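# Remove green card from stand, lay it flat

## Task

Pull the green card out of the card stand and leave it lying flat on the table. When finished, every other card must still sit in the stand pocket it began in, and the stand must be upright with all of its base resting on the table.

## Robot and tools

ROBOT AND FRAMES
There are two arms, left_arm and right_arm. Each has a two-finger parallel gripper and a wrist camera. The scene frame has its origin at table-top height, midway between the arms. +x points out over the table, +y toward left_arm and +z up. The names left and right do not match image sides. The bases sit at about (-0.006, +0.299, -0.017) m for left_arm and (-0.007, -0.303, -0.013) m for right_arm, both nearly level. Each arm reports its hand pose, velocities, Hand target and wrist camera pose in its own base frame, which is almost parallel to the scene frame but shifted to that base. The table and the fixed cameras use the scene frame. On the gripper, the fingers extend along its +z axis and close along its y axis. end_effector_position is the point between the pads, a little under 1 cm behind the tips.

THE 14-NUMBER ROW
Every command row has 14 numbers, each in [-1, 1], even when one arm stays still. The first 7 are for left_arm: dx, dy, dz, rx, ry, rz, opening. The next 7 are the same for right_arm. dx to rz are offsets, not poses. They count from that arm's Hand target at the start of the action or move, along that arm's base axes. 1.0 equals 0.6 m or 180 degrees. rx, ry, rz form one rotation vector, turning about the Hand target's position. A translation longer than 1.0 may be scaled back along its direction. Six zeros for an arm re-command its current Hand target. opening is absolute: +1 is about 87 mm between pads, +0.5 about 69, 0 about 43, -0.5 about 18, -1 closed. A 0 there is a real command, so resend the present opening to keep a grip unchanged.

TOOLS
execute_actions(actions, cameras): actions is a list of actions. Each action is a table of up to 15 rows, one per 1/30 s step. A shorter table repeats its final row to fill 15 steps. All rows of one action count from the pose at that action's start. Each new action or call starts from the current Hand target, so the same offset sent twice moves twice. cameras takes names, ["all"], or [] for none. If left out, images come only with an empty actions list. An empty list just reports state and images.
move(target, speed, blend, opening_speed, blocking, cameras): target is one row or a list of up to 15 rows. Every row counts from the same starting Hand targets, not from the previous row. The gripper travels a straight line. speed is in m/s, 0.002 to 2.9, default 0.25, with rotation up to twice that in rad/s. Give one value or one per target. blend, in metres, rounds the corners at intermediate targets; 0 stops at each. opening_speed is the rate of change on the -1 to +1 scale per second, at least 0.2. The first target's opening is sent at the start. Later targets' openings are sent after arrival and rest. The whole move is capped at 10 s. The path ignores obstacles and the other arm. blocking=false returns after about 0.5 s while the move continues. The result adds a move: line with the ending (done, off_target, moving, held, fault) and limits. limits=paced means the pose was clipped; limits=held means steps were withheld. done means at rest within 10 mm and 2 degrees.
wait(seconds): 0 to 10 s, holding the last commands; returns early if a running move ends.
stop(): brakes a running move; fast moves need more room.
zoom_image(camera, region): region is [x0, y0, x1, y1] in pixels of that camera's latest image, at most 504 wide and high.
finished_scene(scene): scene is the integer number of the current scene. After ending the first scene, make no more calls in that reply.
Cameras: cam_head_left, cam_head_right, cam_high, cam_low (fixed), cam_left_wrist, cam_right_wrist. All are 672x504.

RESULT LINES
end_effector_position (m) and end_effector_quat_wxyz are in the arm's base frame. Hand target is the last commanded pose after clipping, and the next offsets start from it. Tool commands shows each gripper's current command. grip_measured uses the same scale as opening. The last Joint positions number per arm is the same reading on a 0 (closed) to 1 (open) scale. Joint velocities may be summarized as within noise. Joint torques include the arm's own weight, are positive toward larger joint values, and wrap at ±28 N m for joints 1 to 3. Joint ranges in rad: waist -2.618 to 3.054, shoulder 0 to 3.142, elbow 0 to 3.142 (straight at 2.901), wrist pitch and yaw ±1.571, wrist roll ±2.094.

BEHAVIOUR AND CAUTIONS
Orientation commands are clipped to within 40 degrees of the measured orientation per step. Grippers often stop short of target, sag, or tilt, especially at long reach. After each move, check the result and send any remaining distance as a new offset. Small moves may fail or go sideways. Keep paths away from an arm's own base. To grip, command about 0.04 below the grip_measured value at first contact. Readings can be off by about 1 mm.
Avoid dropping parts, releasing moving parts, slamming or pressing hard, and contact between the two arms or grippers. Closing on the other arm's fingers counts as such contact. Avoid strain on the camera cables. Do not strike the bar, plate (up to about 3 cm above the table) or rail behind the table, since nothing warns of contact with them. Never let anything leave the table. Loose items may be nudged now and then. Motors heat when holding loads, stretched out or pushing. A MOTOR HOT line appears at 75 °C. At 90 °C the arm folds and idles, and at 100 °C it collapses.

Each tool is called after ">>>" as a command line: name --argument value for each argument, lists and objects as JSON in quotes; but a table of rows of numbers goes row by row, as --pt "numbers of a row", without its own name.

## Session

>>> execute_actions --actions '[]'

Scene clock: 0.00 s.
left_arm: end_effector_position=(+0.3806, +0.0064, +0.0447) grip_measured=+1.000 end_effector_quat_wxyz=(+0.569, -0.032, +0.820, +0.055) | right_arm: end_effector_position=(+0.3733, -0.0278, +0.0516) grip_measured=+1.000 end_effector_quat_wxyz=(+0.569, +0.085, +0.816, -0.058)
Joint positions: left_arm=[-0.07 1.568 0.365 0.842 -0.192 -0.015 1] | right_arm=[0.013 1.504 0.353 0.791 0.206 0.079 1]
Joint velocities: within noise
Joint torques (N m): no reading
Heat: left arm: 35 °C; right arm: 38 °C.
Hand target: left_arm +0.3872, +0.0062, +0.0567; +0.585, -0.035, +0.808, +0.053 | right_arm +0.3760, -0.0267, +0.0567; +0.575, +0.085, +0.812, -0.056
Tool commands: left_gripper/opening=+1.0 right_gripper/opening=+1.0
camera_calibration:
cam_left_wrist: T_world_to_cam=[[0.124434, -0.990989, -0.0495728, -0.039272], [-0.934008, -0.100125, -0.342934, 0.393183], [0.33488, 0.0889742, -0.938051, 0.0567186], [0, 0, 0, 1]] pos_world=[0.353129, -0.0045973, 0.186094]
cam_right_wrist: T_world_to_cam=[[-0.199506, -0.979848, -0.00971809, 0.047747], [-0.920879, 0.190871, -0.339926, 0.386383], [0.33493, -0.0588681, -0.940402, 0.0660702], [0, 0, 0, 1]] pos_world=[0.343209, -0.0230751, 0.193938]

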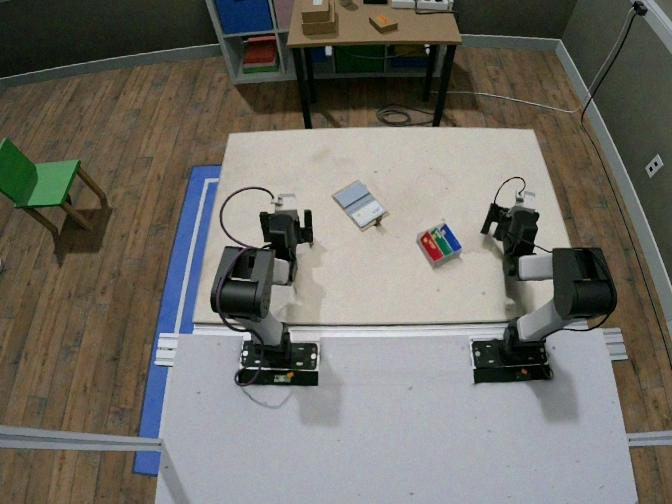

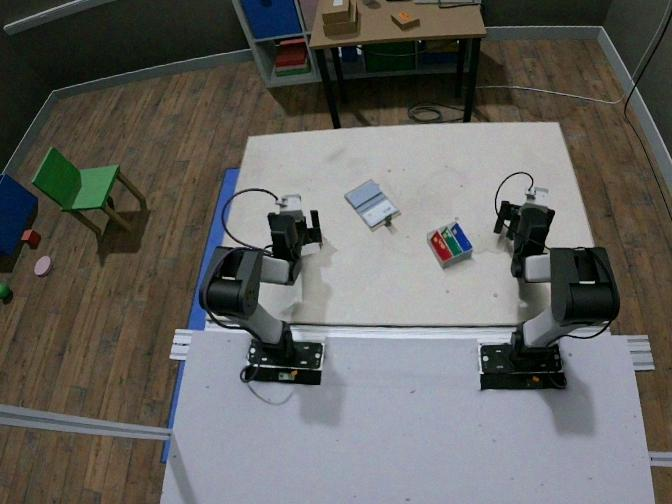

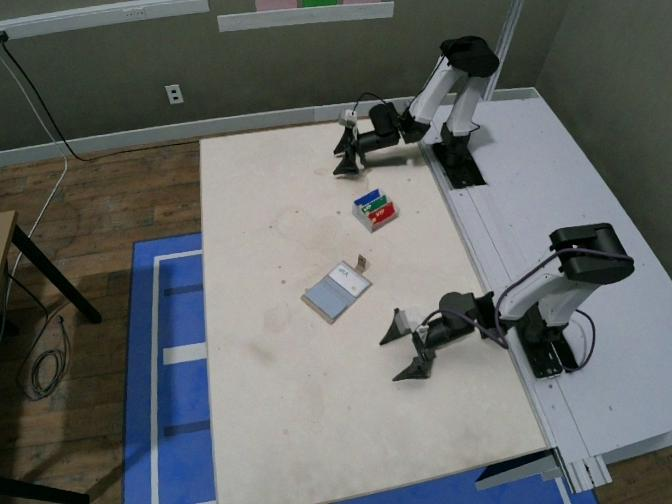

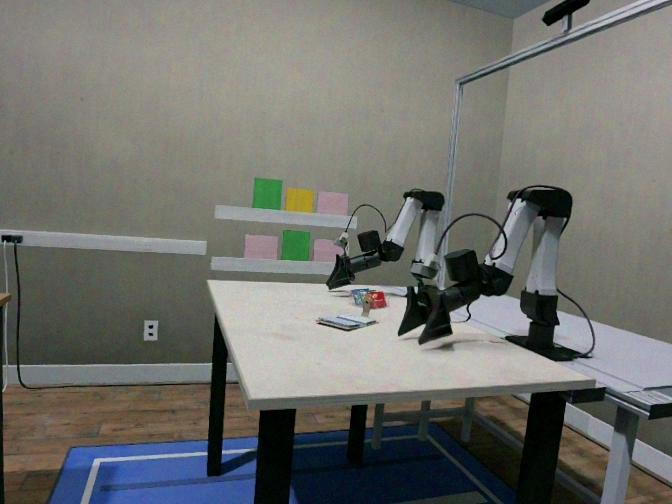

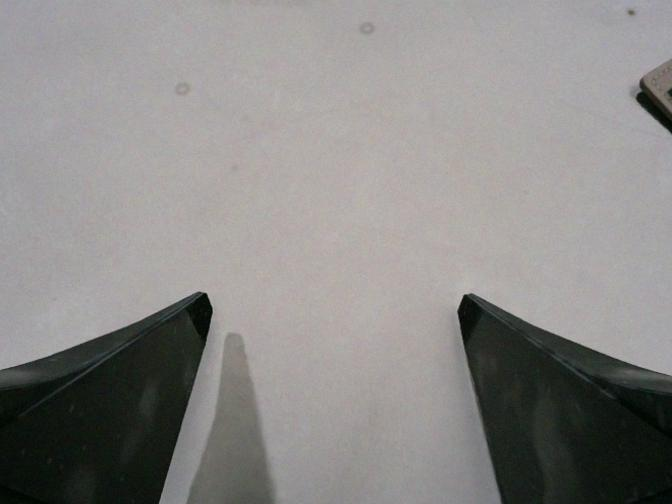

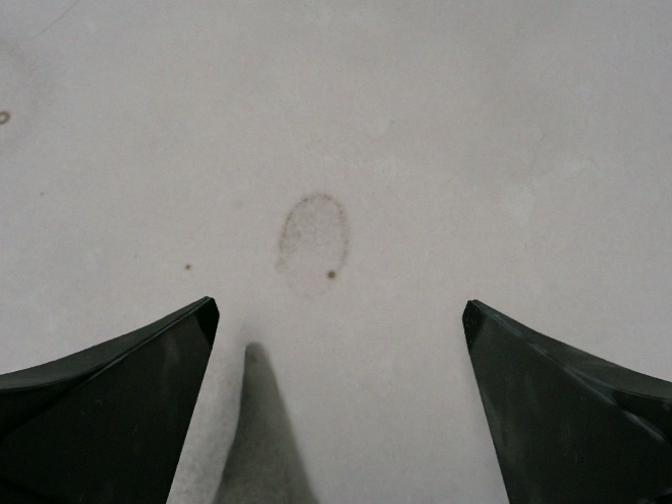

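>>> zoom_image --camera "cam_head_left" --region '[400, 200, 480, 280]'

>>> zoom_image --camera "cam_high" --region '[335, 170, 415, 250]'

Scaled by 6.300 from the camera's 672x504 image, which has a finer 960x720 frame.

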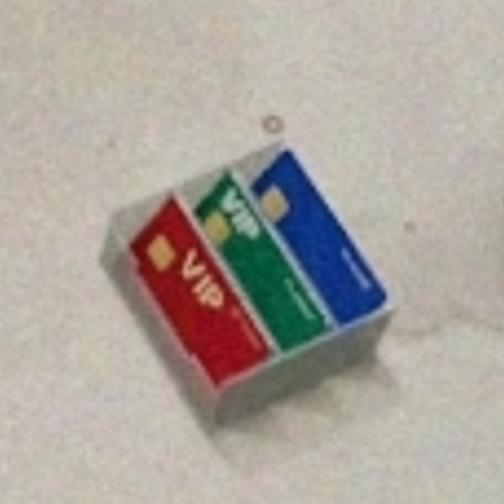

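Scaled by 6.300 from the camera's 672x504 image, which has a finer 960x720 frame.

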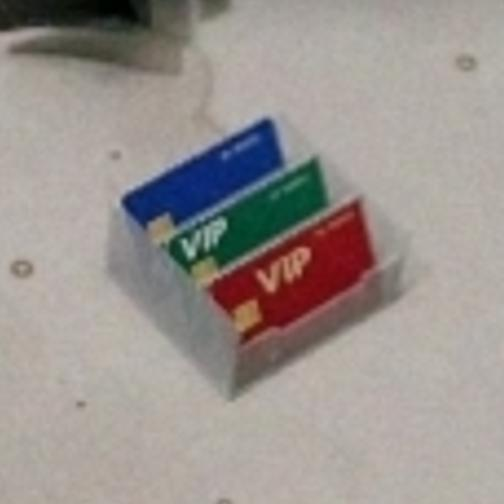

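>>> move --pt "0 0 0 0 0 0 1 0 0 0.18 0 0.1 0.05 -0.4" --pt "0 0 0 0 0 0 1 -0.11 0.273 0.17 -0.0132 0.2335 0.2195 -0.4" --speed 0.35 --blend '[0.04,0]' --cameras '["cam_right_wrist","cam_high"]'

Scene clock: 11.97 s.
left_arm: end_effector_position=(+0.3806, +0.0064, +0.0447) grip_measured=+1.000 end_effector_quat_wxyz=(+0.569, -0.032, +0.820, +0.055) | right_arm: end_effector_position=(+0.3072, +0.1324, +0.1536) grip_measured=-0.400 end_effector_quat_wxyz=(+0.237, -0.217, +0.943, +0.089)
Joint positions: left_arm=[-0.07 1.568 0.365 0.842 -0.192 -0.015 1] | right_arm=[0.357 1.493 1.312 -0.89 -0.112 -0.067 0.3]
Joint torques (N m): left_arm=[0.16 -6.79 5.63 2.31 -0.11 0.05] | right_arm=[0.35 -4.64 10.21 0.94 0.12 -0.13]
Heat: left arm: 41 °C; right arm: 39 °C.
Hand target: left_arm +0.3872, +0.0062, +0.0567; +0.585, -0.035, +0.808, +0.053 | right_arm +0.3100, +0.1371, +0.1587; +0.239, -0.225, +0.940, +0.095
Off the commanded pose: left_arm 0.014 m, 2 deg | right_arm 0.007 m, 1 deg.
move: off_target (left_arm)
camera_calibration:
cam_right_wrist: T_world_to_cam=[[0.4504, -0.889618, -0.0756212, -0.00900231], [-0.821982, -0.446237, 0.353861, 0.277], [-0.348547, -0.0972201, -0.932236, 0.407365], [0, 0, 0, 1]] pos_world=[0.373729, 0.155203, 0.28106]
Images, in order (width x height): cam_high 672x504, cam_right_wrist 672x504.

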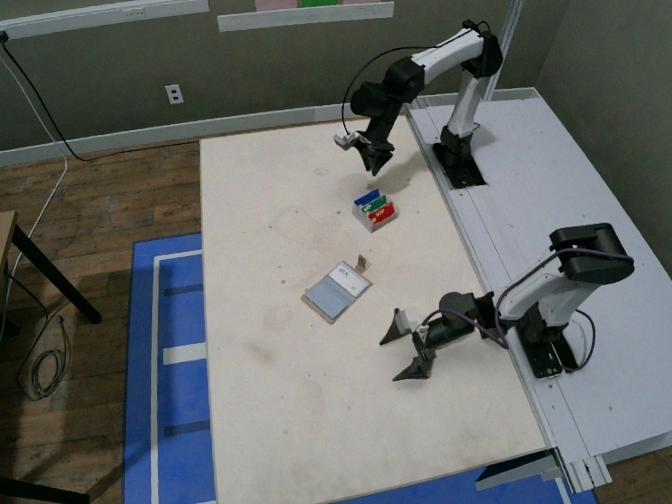

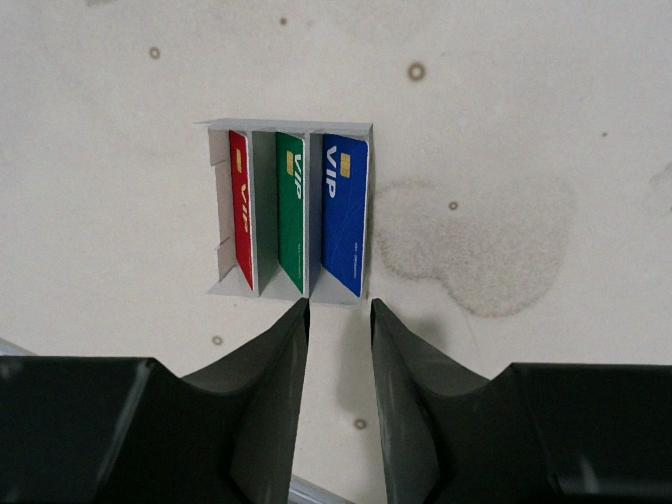

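>>> move --target '[0,0,0,0,0,0,1, -0.007,0.037,-0.09,0,0,0,-0.4]' --speed 0.2 --cameras '["cam_right_wrist"]'

Scene clock: 17.13 s.
left_arm: end_effector_position=(+0.3806, +0.0064, +0.0447) grip_measured=+1.000 end_effector_quat_wxyz=(+0.569, -0.032, +0.820, +0.055) | right_arm: end_effector_position=(+0.3053, +0.1574, +0.1088) grip_measured=-0.400 end_effector_quat_wxyz=(+0.239, -0.228, +0.939, +0.097)
Joint positions: left_arm=[-0.07 1.568 0.365 0.842 -0.192 -0.015 1] | right_arm=[0.43 1.521 1.156 -0.692 -0.095 -0.021 0.3]
Joint torques (N m): left_arm=[0.17 -6.79 5.63 2.31 -0.11 0.05] | right_arm=[0.53 -5.22 6.63 1.15 0.32 0.06]
Heat: left arm: 43 °C; right arm: 39 °C.
Hand target: left_arm +0.3872, +0.0062, +0.0567; +0.585, -0.035, +0.808, +0.053 | right_arm +0.3058, +0.1592, +0.1046; +0.238, -0.225, +0.940, +0.095
Off the commanded pose: left_arm 0.014 m, 2 deg | right_arm 0.005 m, 0 deg.
move: off_target (left_arm)
camera_calibration:
cam_right_wrist: T_world_to_cam=[[0.47347, -0.876985, -0.0819944, 0.00229882], [-0.812151, -0.470699, 0.344751, 0.304383], [-0.340937, -0.0966375, -0.935106, 0.365298], [0, 0, 0, 1]] pos_world=[0.37066, 0.18059, 0.236845]
Images, in order (width x height): cam_right_wrist 672x504.

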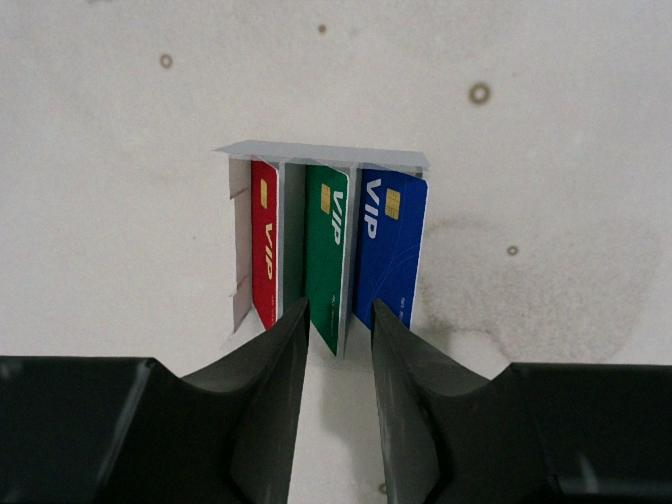

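>>> move --target '[0,0,0,0,0,0,1, 0.0105,0.009,-0.071,0,0,0,-0.4]' --speed 0.12 --cameras '["cam_right_wrist"]'

Scene clock: 20.93 s.
left_arm: end_effector_position=(+0.3806, +0.0064, +0.0447) grip_measured=+1.000 end_effector_quat_wxyz=(+0.569, -0.032, +0.820, +0.055) | right_arm: end_effector_position=(+0.3126, +0.1623, +0.0668) grip_measured=-0.400 end_effector_quat_wxyz=(+0.240, -0.227, +0.939, +0.096)
Joint positions: left_arm=[-0.07 1.568 0.365 0.842 -0.192 -0.015 1] | right_arm=[0.435 1.586 1.049 -0.518 -0.091 -0.015 0.3]
Joint torques (N m): left_arm=[0.16 -6.79 5.61 2.31 -0.11 0.05] | right_arm=[0.75 -5.46 6.39 1.16 0.32 0.06]
Heat: left arm: 43 °C; right arm: 40 °C.
Hand target: left_arm +0.3872, +0.0062, +0.0567; +0.585, -0.035, +0.808, +0.053 | right_arm +0.3120, +0.1647, +0.0619; +0.238, -0.226, +0.940, +0.095
Off the commanded pose: left_arm 0.014 m, 2 deg | right_arm 0.005 m, 0 deg.
move: off_target (left_arm)
camera_calibration:
cam_right_wrist: T_world_to_cam=[[0.471684, -0.877961, -0.0818478, 0.000452859], [-0.813599, -0.469126, 0.343478, 0.327313], [-0.339957, -0.0954216, -0.935587, 0.328489], [0, 0, 0, 1]] pos_world=[0.37776, 0.185293, 0.194943]
Images, in order (width x height): cam_right_wrist 672x504.

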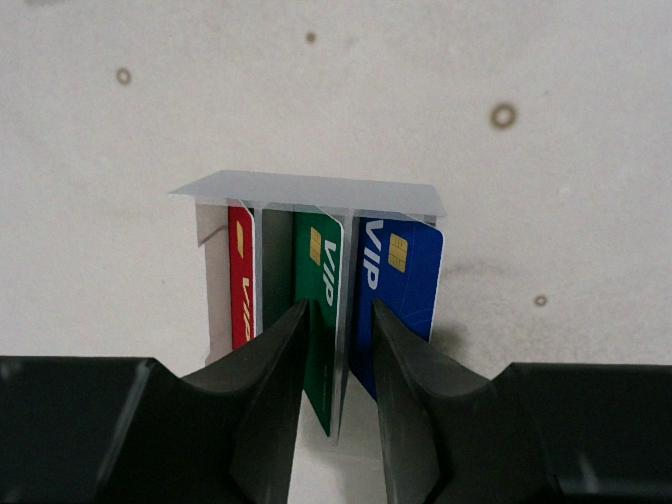

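>>> move --pt "0 0 0 0 0 0 1 0 0 -0.022 0 0 0 -0.4" --pt "0 0 0 0 0 0 1 0 0 -0.022 0 0 0 -0.74" --speed 0.1 --opening_speed 1 --cameras '["cam_right_wrist"]'

Scene clock: 24.47 s.
left_arm: end_effector_position=(+0.3806, +0.0064, +0.0447) grip_measured=+1.000 end_effector_quat_wxyz=(+0.569, -0.032, +0.820, +0.055) | right_arm: end_effector_position=(+0.3142, +0.1634, +0.0555) grip_measured=-0.612 end_effector_quat_wxyz=(+0.244, -0.225, +0.938, +0.098)
Joint positions: left_arm=[-0.07 1.568 0.365 0.842 -0.192 -0.015 1] | right_arm=[0.436 1.601 1.014 -0.459 -0.091 -0.011 0.194]
Joint torques (N m): left_arm=[0.16 -6.79 5.61 2.3 -0.11 0.05] | right_arm=[0.65 -5.31 6.15 1.16 0.32 0.02]
Heat: left arm: 44 °C; right arm: 40 °C.
Hand target: left_arm +0.3872, +0.0062, +0.0567; +0.585, -0.035, +0.808, +0.053 | right_arm +0.3121, +0.1647, +0.0489; +0.239, -0.225, +0.940, +0.095
Off the commanded pose: left_arm 0.014 m, 2 deg | right_arm 0.007 m, 1 deg.
move: off_target (left_arm)
camera_calibration:
cam_right_wrist: T_world_to_cam=[[0.469889, -0.87883, -0.0828413, 0.000538028], [-0.817252, -0.468585, 0.33545, 0.334475], [-0.333621, -0.0899217, -0.938409, 0.315839], [0, 0, 0, 1]] pos_world=[0.378468, 0.185603, 0.184231]
Images, in order (width x height): cam_right_wrist 672x504.

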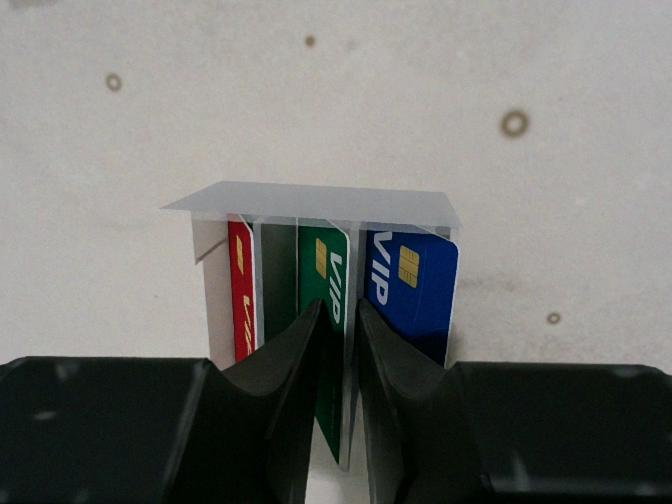

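>>> move --pt "0 0 0 0 0 0 1 0 0 0 0 0 0 -0.4" --pt "0 0 0 0 0 0 1 -0.004 0.006 -0.02 0 0 0 -0.4" --pt "0 0 0 0 0 0 1 -0.004 0.006 -0.02 0 0 0 -0.74" --speed 0.1 --opening_speed 1 --cameras '["cam_right_wrist"]'

Scene clock: 31.13 s.
left_arm: end_effector_position=(+0.3806, +0.0064, +0.0447) grip_measured=+1.000 end_effector_quat_wxyz=(+0.569, -0.032, +0.820, +0.055) | right_arm: end_effector_position=(+0.3136, +0.1673, +0.0438) grip_measured=-0.740 end_effector_quat_wxyz=(+0.247, -0.226, +0.937, +0.097)
Joint positions: left_arm=[-0.07 1.568 0.365 0.842 -0.192 -0.015 1] | right_arm=[0.45 1.617 0.979 -0.401 -0.082 -0.001 0.13]
Joint torques (N m): left_arm=[0.17 -6.79 5.61 2.31 -0.11 0.05] | right_arm=[0.73 -5.44 6.08 1.1 0.3 0.05]
Heat: left arm: 45 °C; right arm: 40 °C.
Hand target: left_arm +0.3872, +0.0062, +0.0567; +0.585, -0.035, +0.808, +0.053 | right_arm +0.3097, +0.1683, +0.0368; +0.239, -0.226, +0.940, +0.095
Off the commanded pose: left_arm 0.014 m, 2 deg | right_arm 0.008 m, 1 deg.
move: off_target (left_arm)
camera_calibration:
cam_right_wrist: T_world_to_cam=[[0.470934, -0.87856, -0.0797124, 0.00269485], [-0.819184, -0.469052, 0.330042, 0.340711], [-0.327351, -0.0901289, -0.940595, 0.303168], [0, 0, 0, 1]] pos_world=[0.377078, 0.189503, 0.172925]
Images, in order (width x height): cam_right_wrist 672x504.

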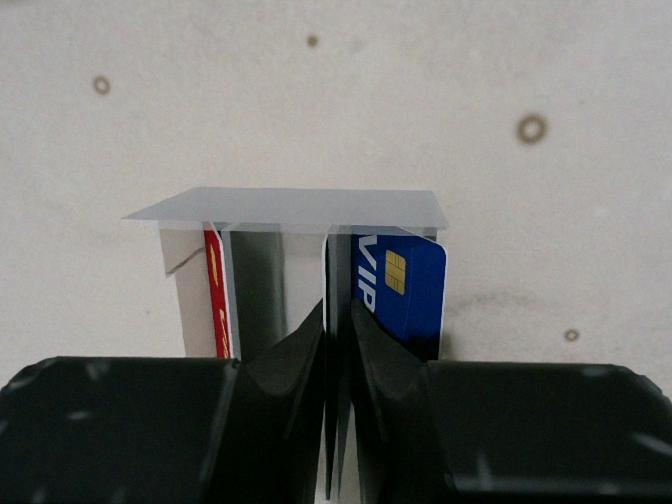

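>>> move --target '[0,0,0,0,0,0,1, 0,0,0.06,0,0,0,-0.74]' --speed 0.05 --cameras '["cam_right_wrist","cam_high"]'

Scene clock: 34.80 s.
left_arm: end_effector_position=(+0.3806, +0.0064, +0.0447) grip_measured=+1.000 end_effector_quat_wxyz=(+0.569, -0.032, +0.820, +0.055) | right_arm: end_effector_position=(+0.3037, +0.1625, +0.0546) grip_measured=-0.740 end_effector_quat_wxyz=(+0.216, -0.227, +0.946, +0.090)
Joint positions: left_arm=[-0.07 1.568 0.365 0.842 -0.192 -0.015 1] | right_arm=[0.45 1.612 1.043 -0.536 -0.082 -0.001 0.13]
Joint torques (N m): left_arm=[0.16 -6.8 5.61 2.31 -0.11 0.05] | right_arm=[0.72 -8.87 9.73 0.91 0.29 0.05]
Heat: left arm: 46 °C; right arm: 41 °C.
Hand target: left_arm +0.3872, +0.0062, +0.0567; +0.585, -0.035, +0.808, +0.053 | right_arm +0.3097, +0.1684, +0.0729; +0.239, -0.226, +0.940, +0.095
Off the commanded pose: left_arm 0.014 m, 2 deg | right_arm 0.020 m, 3 deg.
move: off_target (left_arm, right_arm)
camera_calibration:
cam_right_wrist: T_world_to_cam=[[0.466091, -0.880899, -0.0823174, 0.00602239], [-0.79763, -0.458637, 0.391712, 0.315134], [-0.382813, -0.116915, -0.916398, 0.329508], [0, 0, 0, 1]] pos_world=[0.374693, 0.188362, 0.179015]
Images, in order (width x height): cam_high 672x504, cam_right_wrist 672x504.

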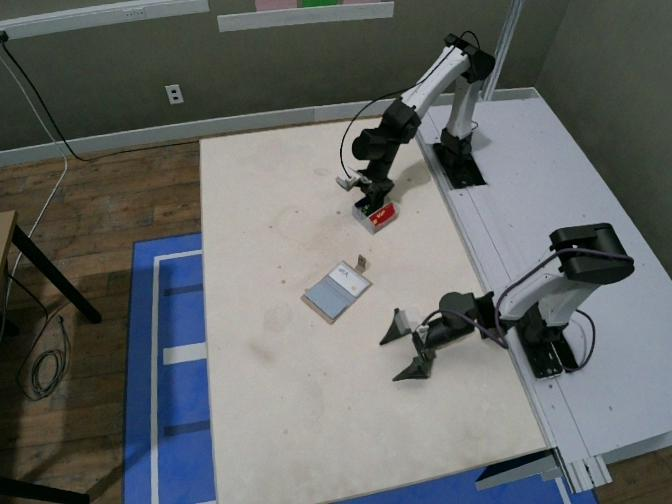

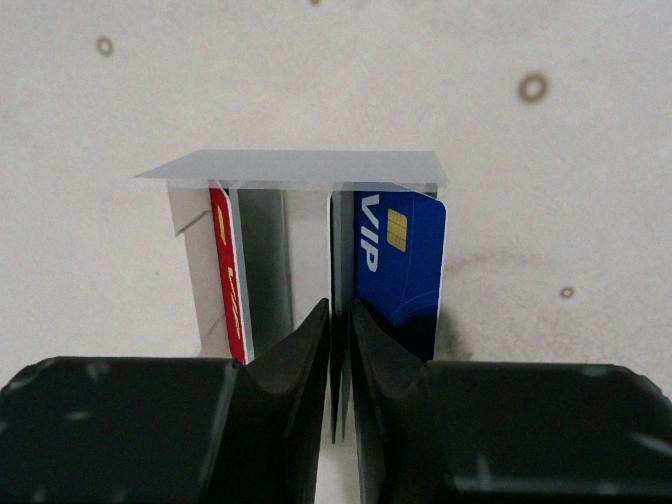

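>>> move --target '[0,0,0,0,0,0,1, 0.004,0.002,0.02,0,0,0,-0.74]' --speed 0.04 --cameras '["cam_right_wrist"]'

Scene clock: 37.93 s.
left_arm: end_effector_position=(+0.3806, +0.0064, +0.0447) grip_measured=+1.000 end_effector_quat_wxyz=(+0.569, -0.032, +0.820, +0.055) | right_arm: end_effector_position=(+0.3066, +0.1639, +0.0658) grip_measured=-0.740 end_effector_quat_wxyz=(+0.215, -0.227, +0.946, +0.090)
Joint positions: left_arm=[-0.07 1.568 0.365 0.842 -0.192 -0.015 1] | right_arm=[0.45 1.612 1.09 -0.585 -0.082 -0.001 0.13]
Joint torques (N m): left_arm=[0.14 -6.79 5.61 2.3 -0.1 0.05] | right_arm=[0.72 -9.03 9.85 0.93 0.3 0.05]
Heat: left arm: 46 °C; right arm: 42 °C.
Hand target: left_arm +0.3872, +0.0062, +0.0567; +0.585, -0.035, +0.808, +0.053 | right_arm +0.3120, +0.1695, +0.0848; +0.238, -0.226, +0.940, +0.095
Off the commanded pose: left_arm 0.014 m, 2 deg | right_arm 0.021 m, 3 deg.
move: off_target (left_arm, right_arm)
camera_calibration:
cam_right_wrist: T_world_to_cam=[[0.465927, -0.88098, -0.0823784, 0.00690214], [-0.797103, -0.458328, 0.393143, 0.313414], [-0.384107, -0.117512, -0.91578, 0.341528], [0, 0, 0, 1]] pos_world=[0.377791, 0.189861, 0.190117]
Images, in order (width x height): cam_right_wrist 672x504.

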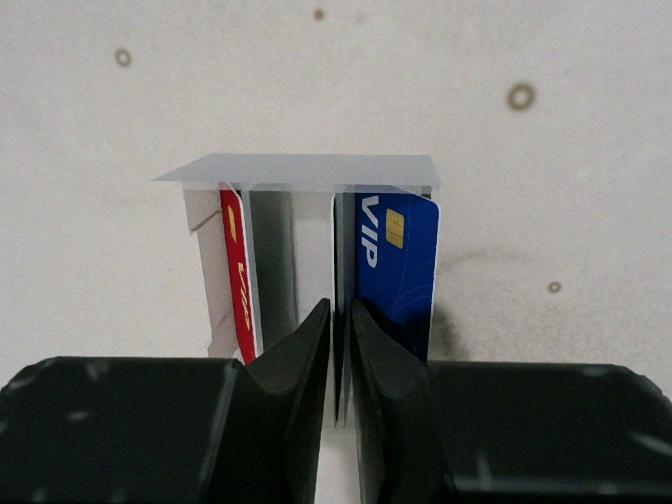

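>>> move --target '[0,0,0,0,0,0,1, 0,0,0,0,0,0,-1]' --opening_speed 0.5 --cameras '["cam_right_wrist"]'

Scene clock: 41.33 s.
left_arm: end_effector_position=(+0.3806, +0.0064, +0.0447) grip_measured=+1.000 end_effector_quat_wxyz=(+0.569, -0.032, +0.820, +0.055) | right_arm: end_effector_position=(+0.3066, +0.1633, +0.0666) grip_measured=-0.856 end_effector_quat_wxyz=(+0.216, -0.226, +0.946, +0.089)
Joint positions: left_arm=[-0.07 1.568 0.365 0.842 -0.192 -0.015 1] | right_arm=[0.45 1.609 1.09 -0.586 -0.079 -0.001 0.072]
Joint torques (N m): left_arm=[0.16 -6.79 5.61 2.31 -0.11 0.05] | right_arm=[0.7 -8.79 9.87 0.91 0.27 0.05]
Heat: left arm: 46 °C; right arm: 42 °C.
Hand target: left_arm +0.3872, +0.0062, +0.0567; +0.585, -0.035, +0.808, +0.053 | right_arm +0.3120, +0.1695, +0.0847; +0.238, -0.226, +0.940, +0.095
Off the commanded pose: left_arm 0.014 m, 2 deg | right_arm 0.020 m, 3 deg.
move: off_target (left_arm, right_arm)
camera_calibration:
cam_right_wrist: T_world_to_cam=[[0.464919, -0.881766, -0.0796182, 0.00671723], [-0.798586, -0.456482, 0.392281, 0.313093], [-0.382244, -0.118797, -0.916393, 0.341886], [0, 0, 0, 1]] pos_world=[0.377593, 0.189459, 0.191016]
Images, in order (width x height): cam_right_wrist 672x504.

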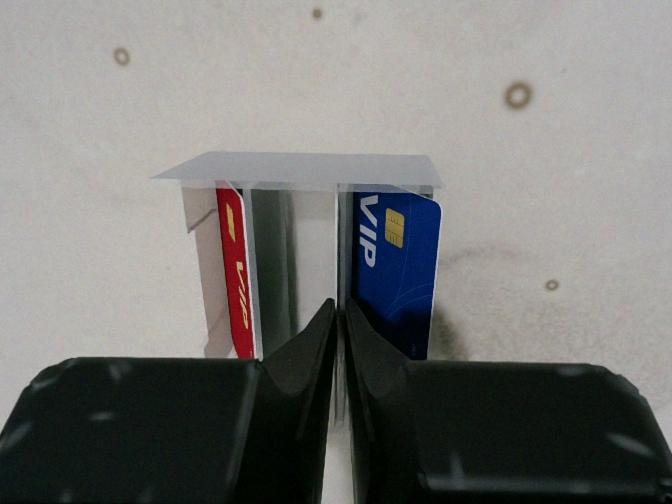

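>>> move --pt "0 0 0 0 0 0 1 0 0 0 0 0 0 -0.74" --pt "0 0 0 0 0 0 1 0.001 0.001 0.01 0 0 0 -0.74" --pt "0 0 0 0 0 0 1 0.001 0.001 0.01 0 0 0 -1" --speed 0.04 --opening_speed 0.6 --cameras '["cam_right_wrist"]'

Scene clock: 46.07 s.
left_arm: end_effector_position=(+0.3806, +0.0064, +0.0447) grip_measured=+1.000 end_effector_quat_wxyz=(+0.569, -0.032, +0.820, +0.055) | right_arm: end_effector_position=(+0.3077, +0.1638, +0.0719) grip_measured=-0.880 end_effector_quat_wxyz=(+0.215, -0.226, +0.946, +0.088)
Joint positions: left_arm=[-0.07 1.568 0.365 0.842 -0.192 -0.015 1] | right_arm=[0.45 1.609 1.112 -0.61 -0.079 -0.001 0.06]
Joint torques (N m): left_arm=[0.17 -6.8 5.6 2.31 -0.11 0.05] | right_arm=[0.77 -8.98 9.92 0.89 0.27 0.06]
Heat: left arm: 47 °C; right arm: 43 °C.
Hand target: left_arm +0.3872, +0.0062, +0.0567; +0.585, -0.035, +0.808, +0.053 | right_arm +0.3127, +0.1701, +0.0908; +0.238, -0.226, +0.940, +0.095
Off the commanded pose: left_arm 0.014 m, 2 deg | right_arm 0.021 m, 3 deg.
move: off_target (left_arm, right_arm); target 3's new opening was sent with right_arm's hand 0.020 m and 3 deg from that target
camera_calibration:
cam_right_wrist: T_world_to_cam=[[0.464548, -0.881941, -0.0798442, 0.00723336], [-0.798287, -0.456094, 0.393339, 0.311843], [-0.383318, -0.118986, -0.91592, 0.34752], [0, 0, 0, 1]] pos_world=[0.378791, 0.189959, 0.196218]
Images, in order (width x height): cam_right_wrist 672x504.

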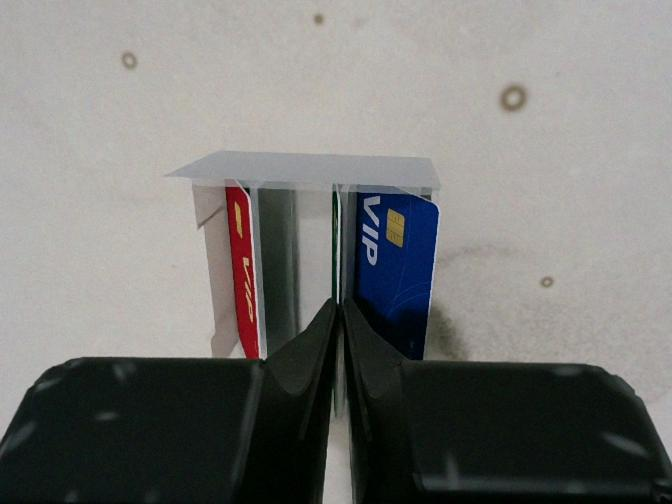

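>>> move --pt "0 0 0 0 0 0 1 0 0 0 0 0 0 -0.74" --pt "0 0 0 0 0 0 1 0.001 0.001 0.0065 0 0 0 -0.74" --pt "0 0 0 0 0 0 1 0.001 0.001 0.0065 0 0 0 -1" --speed 0.04 --opening_speed 0.6 --cameras '["cam_right_wrist"]'

Scene clock: 50.43 s.
left_arm: end_effector_position=(+0.3806, +0.0064, +0.0447) grip_measured=+1.000 end_effector_quat_wxyz=(+0.569, -0.032, +0.820, +0.055) | right_arm: end_effector_position=(+0.3083, +0.1648, +0.0757) grip_measured=-0.962 end_effector_quat_wxyz=(+0.215, -0.226, +0.946, +0.089)
Joint positions: left_arm=[-0.07 1.568 0.365 0.842 -0.192 -0.015 1] | right_arm=[0.451 1.609 1.128 -0.625 -0.079 0 0.019]
Joint torques (N m): left_arm=[0.17 -6.79 5.61 2.31 -0.11 0.05] | right_arm=[0.72 -8.98 9.95 0.89 0.27 0.06]
Heat: left arm: 47 °C; right arm: 43 °C.
Hand target: left_arm +0.3872, +0.0062, +0.0567; +0.585, -0.035, +0.808, +0.053 | right_arm +0.3132, +0.1707, +0.0947; +0.238, -0.225, +0.940, +0.095
Off the commanded pose: left_arm 0.014 m, 2 deg | right_arm 0.021 m, 3 deg.
move: off_target (left_arm, right_arm); target 3's new opening was sent with right_arm's hand 0.021 m and 3 deg from that target
camera_calibration:
cam_right_wrist: T_world_to_cam=[[0.464974, -0.88167, -0.0803515, 0.00793987], [-0.79794, -0.456667, 0.393379, 0.311207], [-0.383525, -0.118795, -0.915858, 0.351367], [0, 0, 0, 1]] pos_world=[0.379391, 0.190859, 0.200018]
Images, in order (width x height): cam_right_wrist 672x504.

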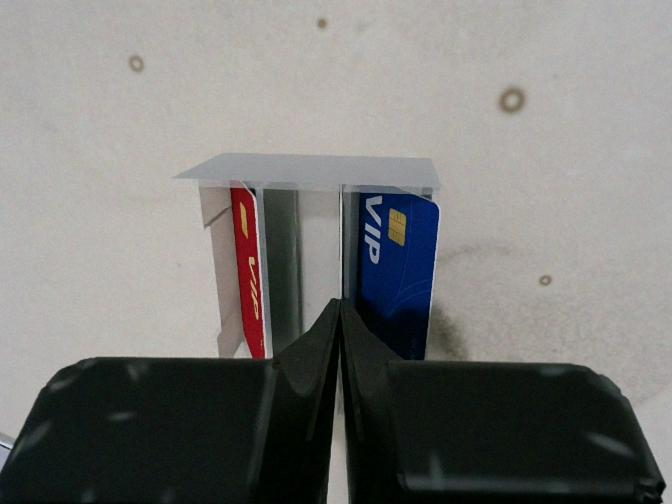

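>>> move --pt "0 0 0 0 0 0 1 0 0 0.13 0 0 0 -1" --pt "0 0 0 0 0 0 1 -0.02 -0.25 0.13 -0.1 -0.053 0 -1" --pt "0 0 0 0 0 0 1 -0.02 -0.368 0.02 -0.365 -0.195 0 -1" --speed '[0.1,0.3,0.4]' --blend '[0.02,0.03,0]' --cameras '["cam_right_wrist","cam_high"]'

Scene clock: 57.47 s.
left_arm: end_effector_position=(+0.3806, +0.0064, +0.0447) grip_measured=+1.000 end_effector_quat_wxyz=(+0.569, -0.032, +0.820, +0.055) | right_arm: end_effector_position=(+0.3033, -0.0474, +0.1092) grip_measured=-0.962 end_effector_quat_wxyz=(+0.344, -0.333, +0.732, -0.485)
Joint positions: left_arm=[-0.07 1.568 0.365 0.842 -0.192 -0.015 1] | right_arm=[0.375 1.244 0.302 0.485 0.849 -1.026 0.019]
Joint torques (N m): left_arm=[0.16 -6.79 5.61 2.31 -0.11 0.05] | right_arm=[-0.38 -2.07 5.5 1.56 0.53 -0.05]
Heat: left arm: 48 °C; right arm: 43 °C.
Hand target: left_arm +0.3872, +0.0062, +0.0567; +0.585, -0.035, +0.808, +0.053 | right_arm +0.3013, -0.0501, +0.1066; +0.338, -0.334, +0.731, -0.491
Off the commanded pose: left_arm 0.014 m, 2 deg | right_arm 0.004 m, 1 deg.
move: off_target (left_arm)
camera_calibration:
cam_right_wrist: T_world_to_cam=[[0.156536, -0.316189, 0.935693, -0.164702], [-0.980738, -0.161828, 0.109386, 0.297692], [0.116835, -0.934792, -0.335431, 0.101153], [0, 0, 0, 1]] pos_world=[0.305921, 0.0906553, 0.155477]
Images, in order (width x height): cam_high 672x504, cam_right_wrist 672x504.

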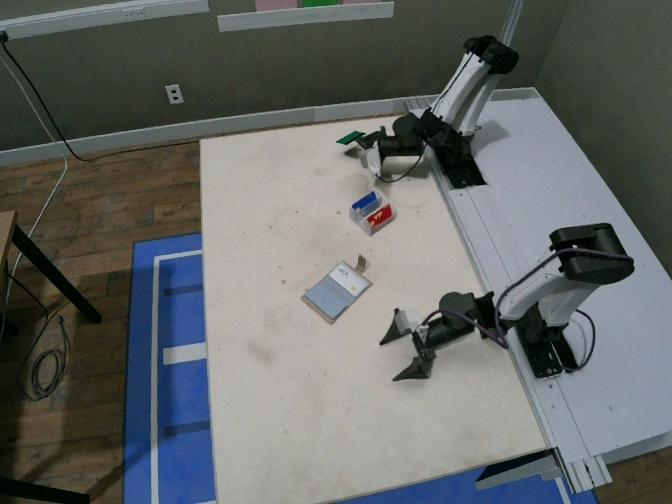

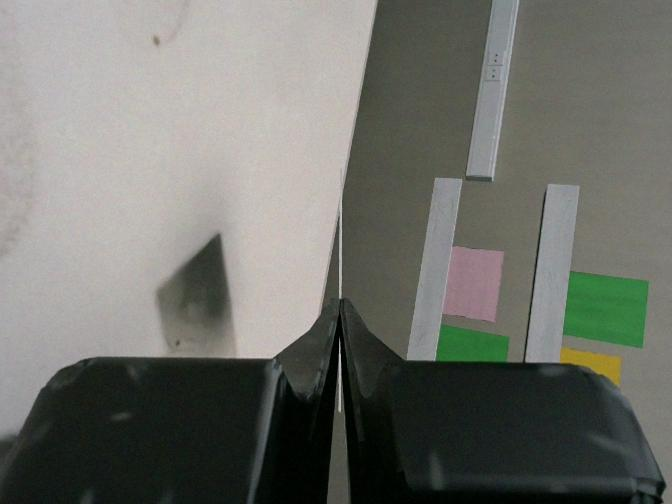

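>>> move --pt "0 0 0 0 0 0 1 0 0.06 -0.09 0 0 0 -1" --pt "0 0 0 0 0 0 1 0 0.06 -0.129 0 0 0 -1" --pt "0 0 0 0 0 0 1 0 0.06 -0.129 0 0 0 -0.7" --pt "0 0 0 0 0 0 1 -0.06 0.1 -0.088 0 0 0 -0.7" --pt "0 0 0 0 0 0 1 -0.08 0.11 0.05 0 0 0 -0.7" --speed '[0.2,0.08,0.1,0.12,0.2]' --blend '[0.01,0,0,0.02,0]' --opening_speed 0.6 --cameras '["cam_right_wrist","cam_high"]'

Scene clock: 65.57 s.
left_arm: end_effector_position=(+0.3806, +0.0064, +0.0447) grip_measured=+1.000 end_effector_quat_wxyz=(+0.569, -0.032, +0.820, +0.055) | right_arm: end_effector_position=(+0.2491, +0.0116, +0.1330) grip_measured=-0.700 end_effector_quat_wxyz=(+0.333, -0.338, +0.726, -0.497)
Joint positions: left_arm=[-0.07 1.568 0.365 0.842 -0.192 -0.015 1] | right_arm=[0.805 1.149 0.475 -0.26 1.21 -0.515 0.15]
Joint torques (N m): left_arm=[0.16 -6.79 5.61 2.31 -0.11 0.05] | right_arm=[-0.36 -1.61 9.59 0.91 0.57 0.13]
Heat: left arm: 48 °C; right arm: 42 °C.
Hand target: left_arm +0.3872, +0.0062, +0.0567; +0.585, -0.035, +0.808, +0.053 | right_arm +0.2533, +0.0158, +0.1367; +0.338, -0.334, +0.731, -0.491
Off the commanded pose: left_arm 0.014 m, 2 deg | right_arm 0.007 m, 1 deg.
move: off_target (left_arm)
camera_calibration:
cam_right_wrist: T_world_to_cam=[[0.164046, -0.285344, 0.944282, -0.163257], [-0.980742, -0.150034, 0.125042, 0.249166], [0.105994, -0.946609, -0.304461, 0.169296], [0, 0, 0, 1]] pos_world=[0.253205, 0.151056, 0.174548]
Images, in order (width x height): cam_high 672x504, cam_right_wrist 672x504.

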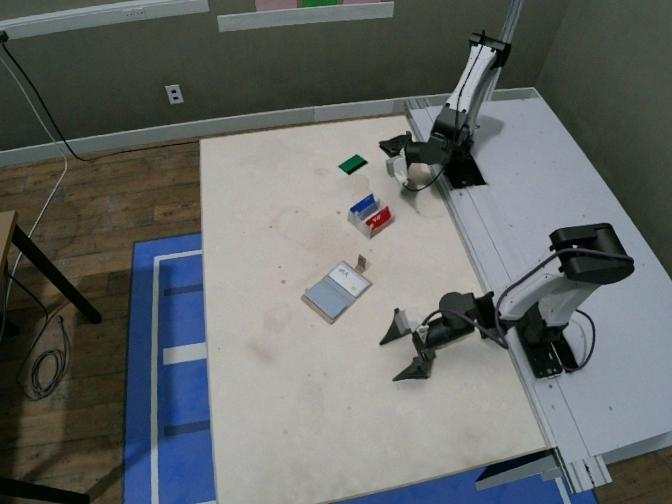

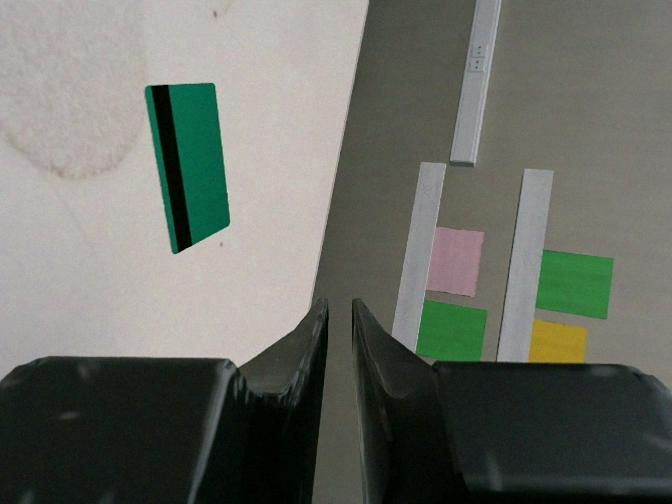

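Card flat, stand upright with red and blue.

>>> finished_scene --scene 3

The scene is finished: the task was done.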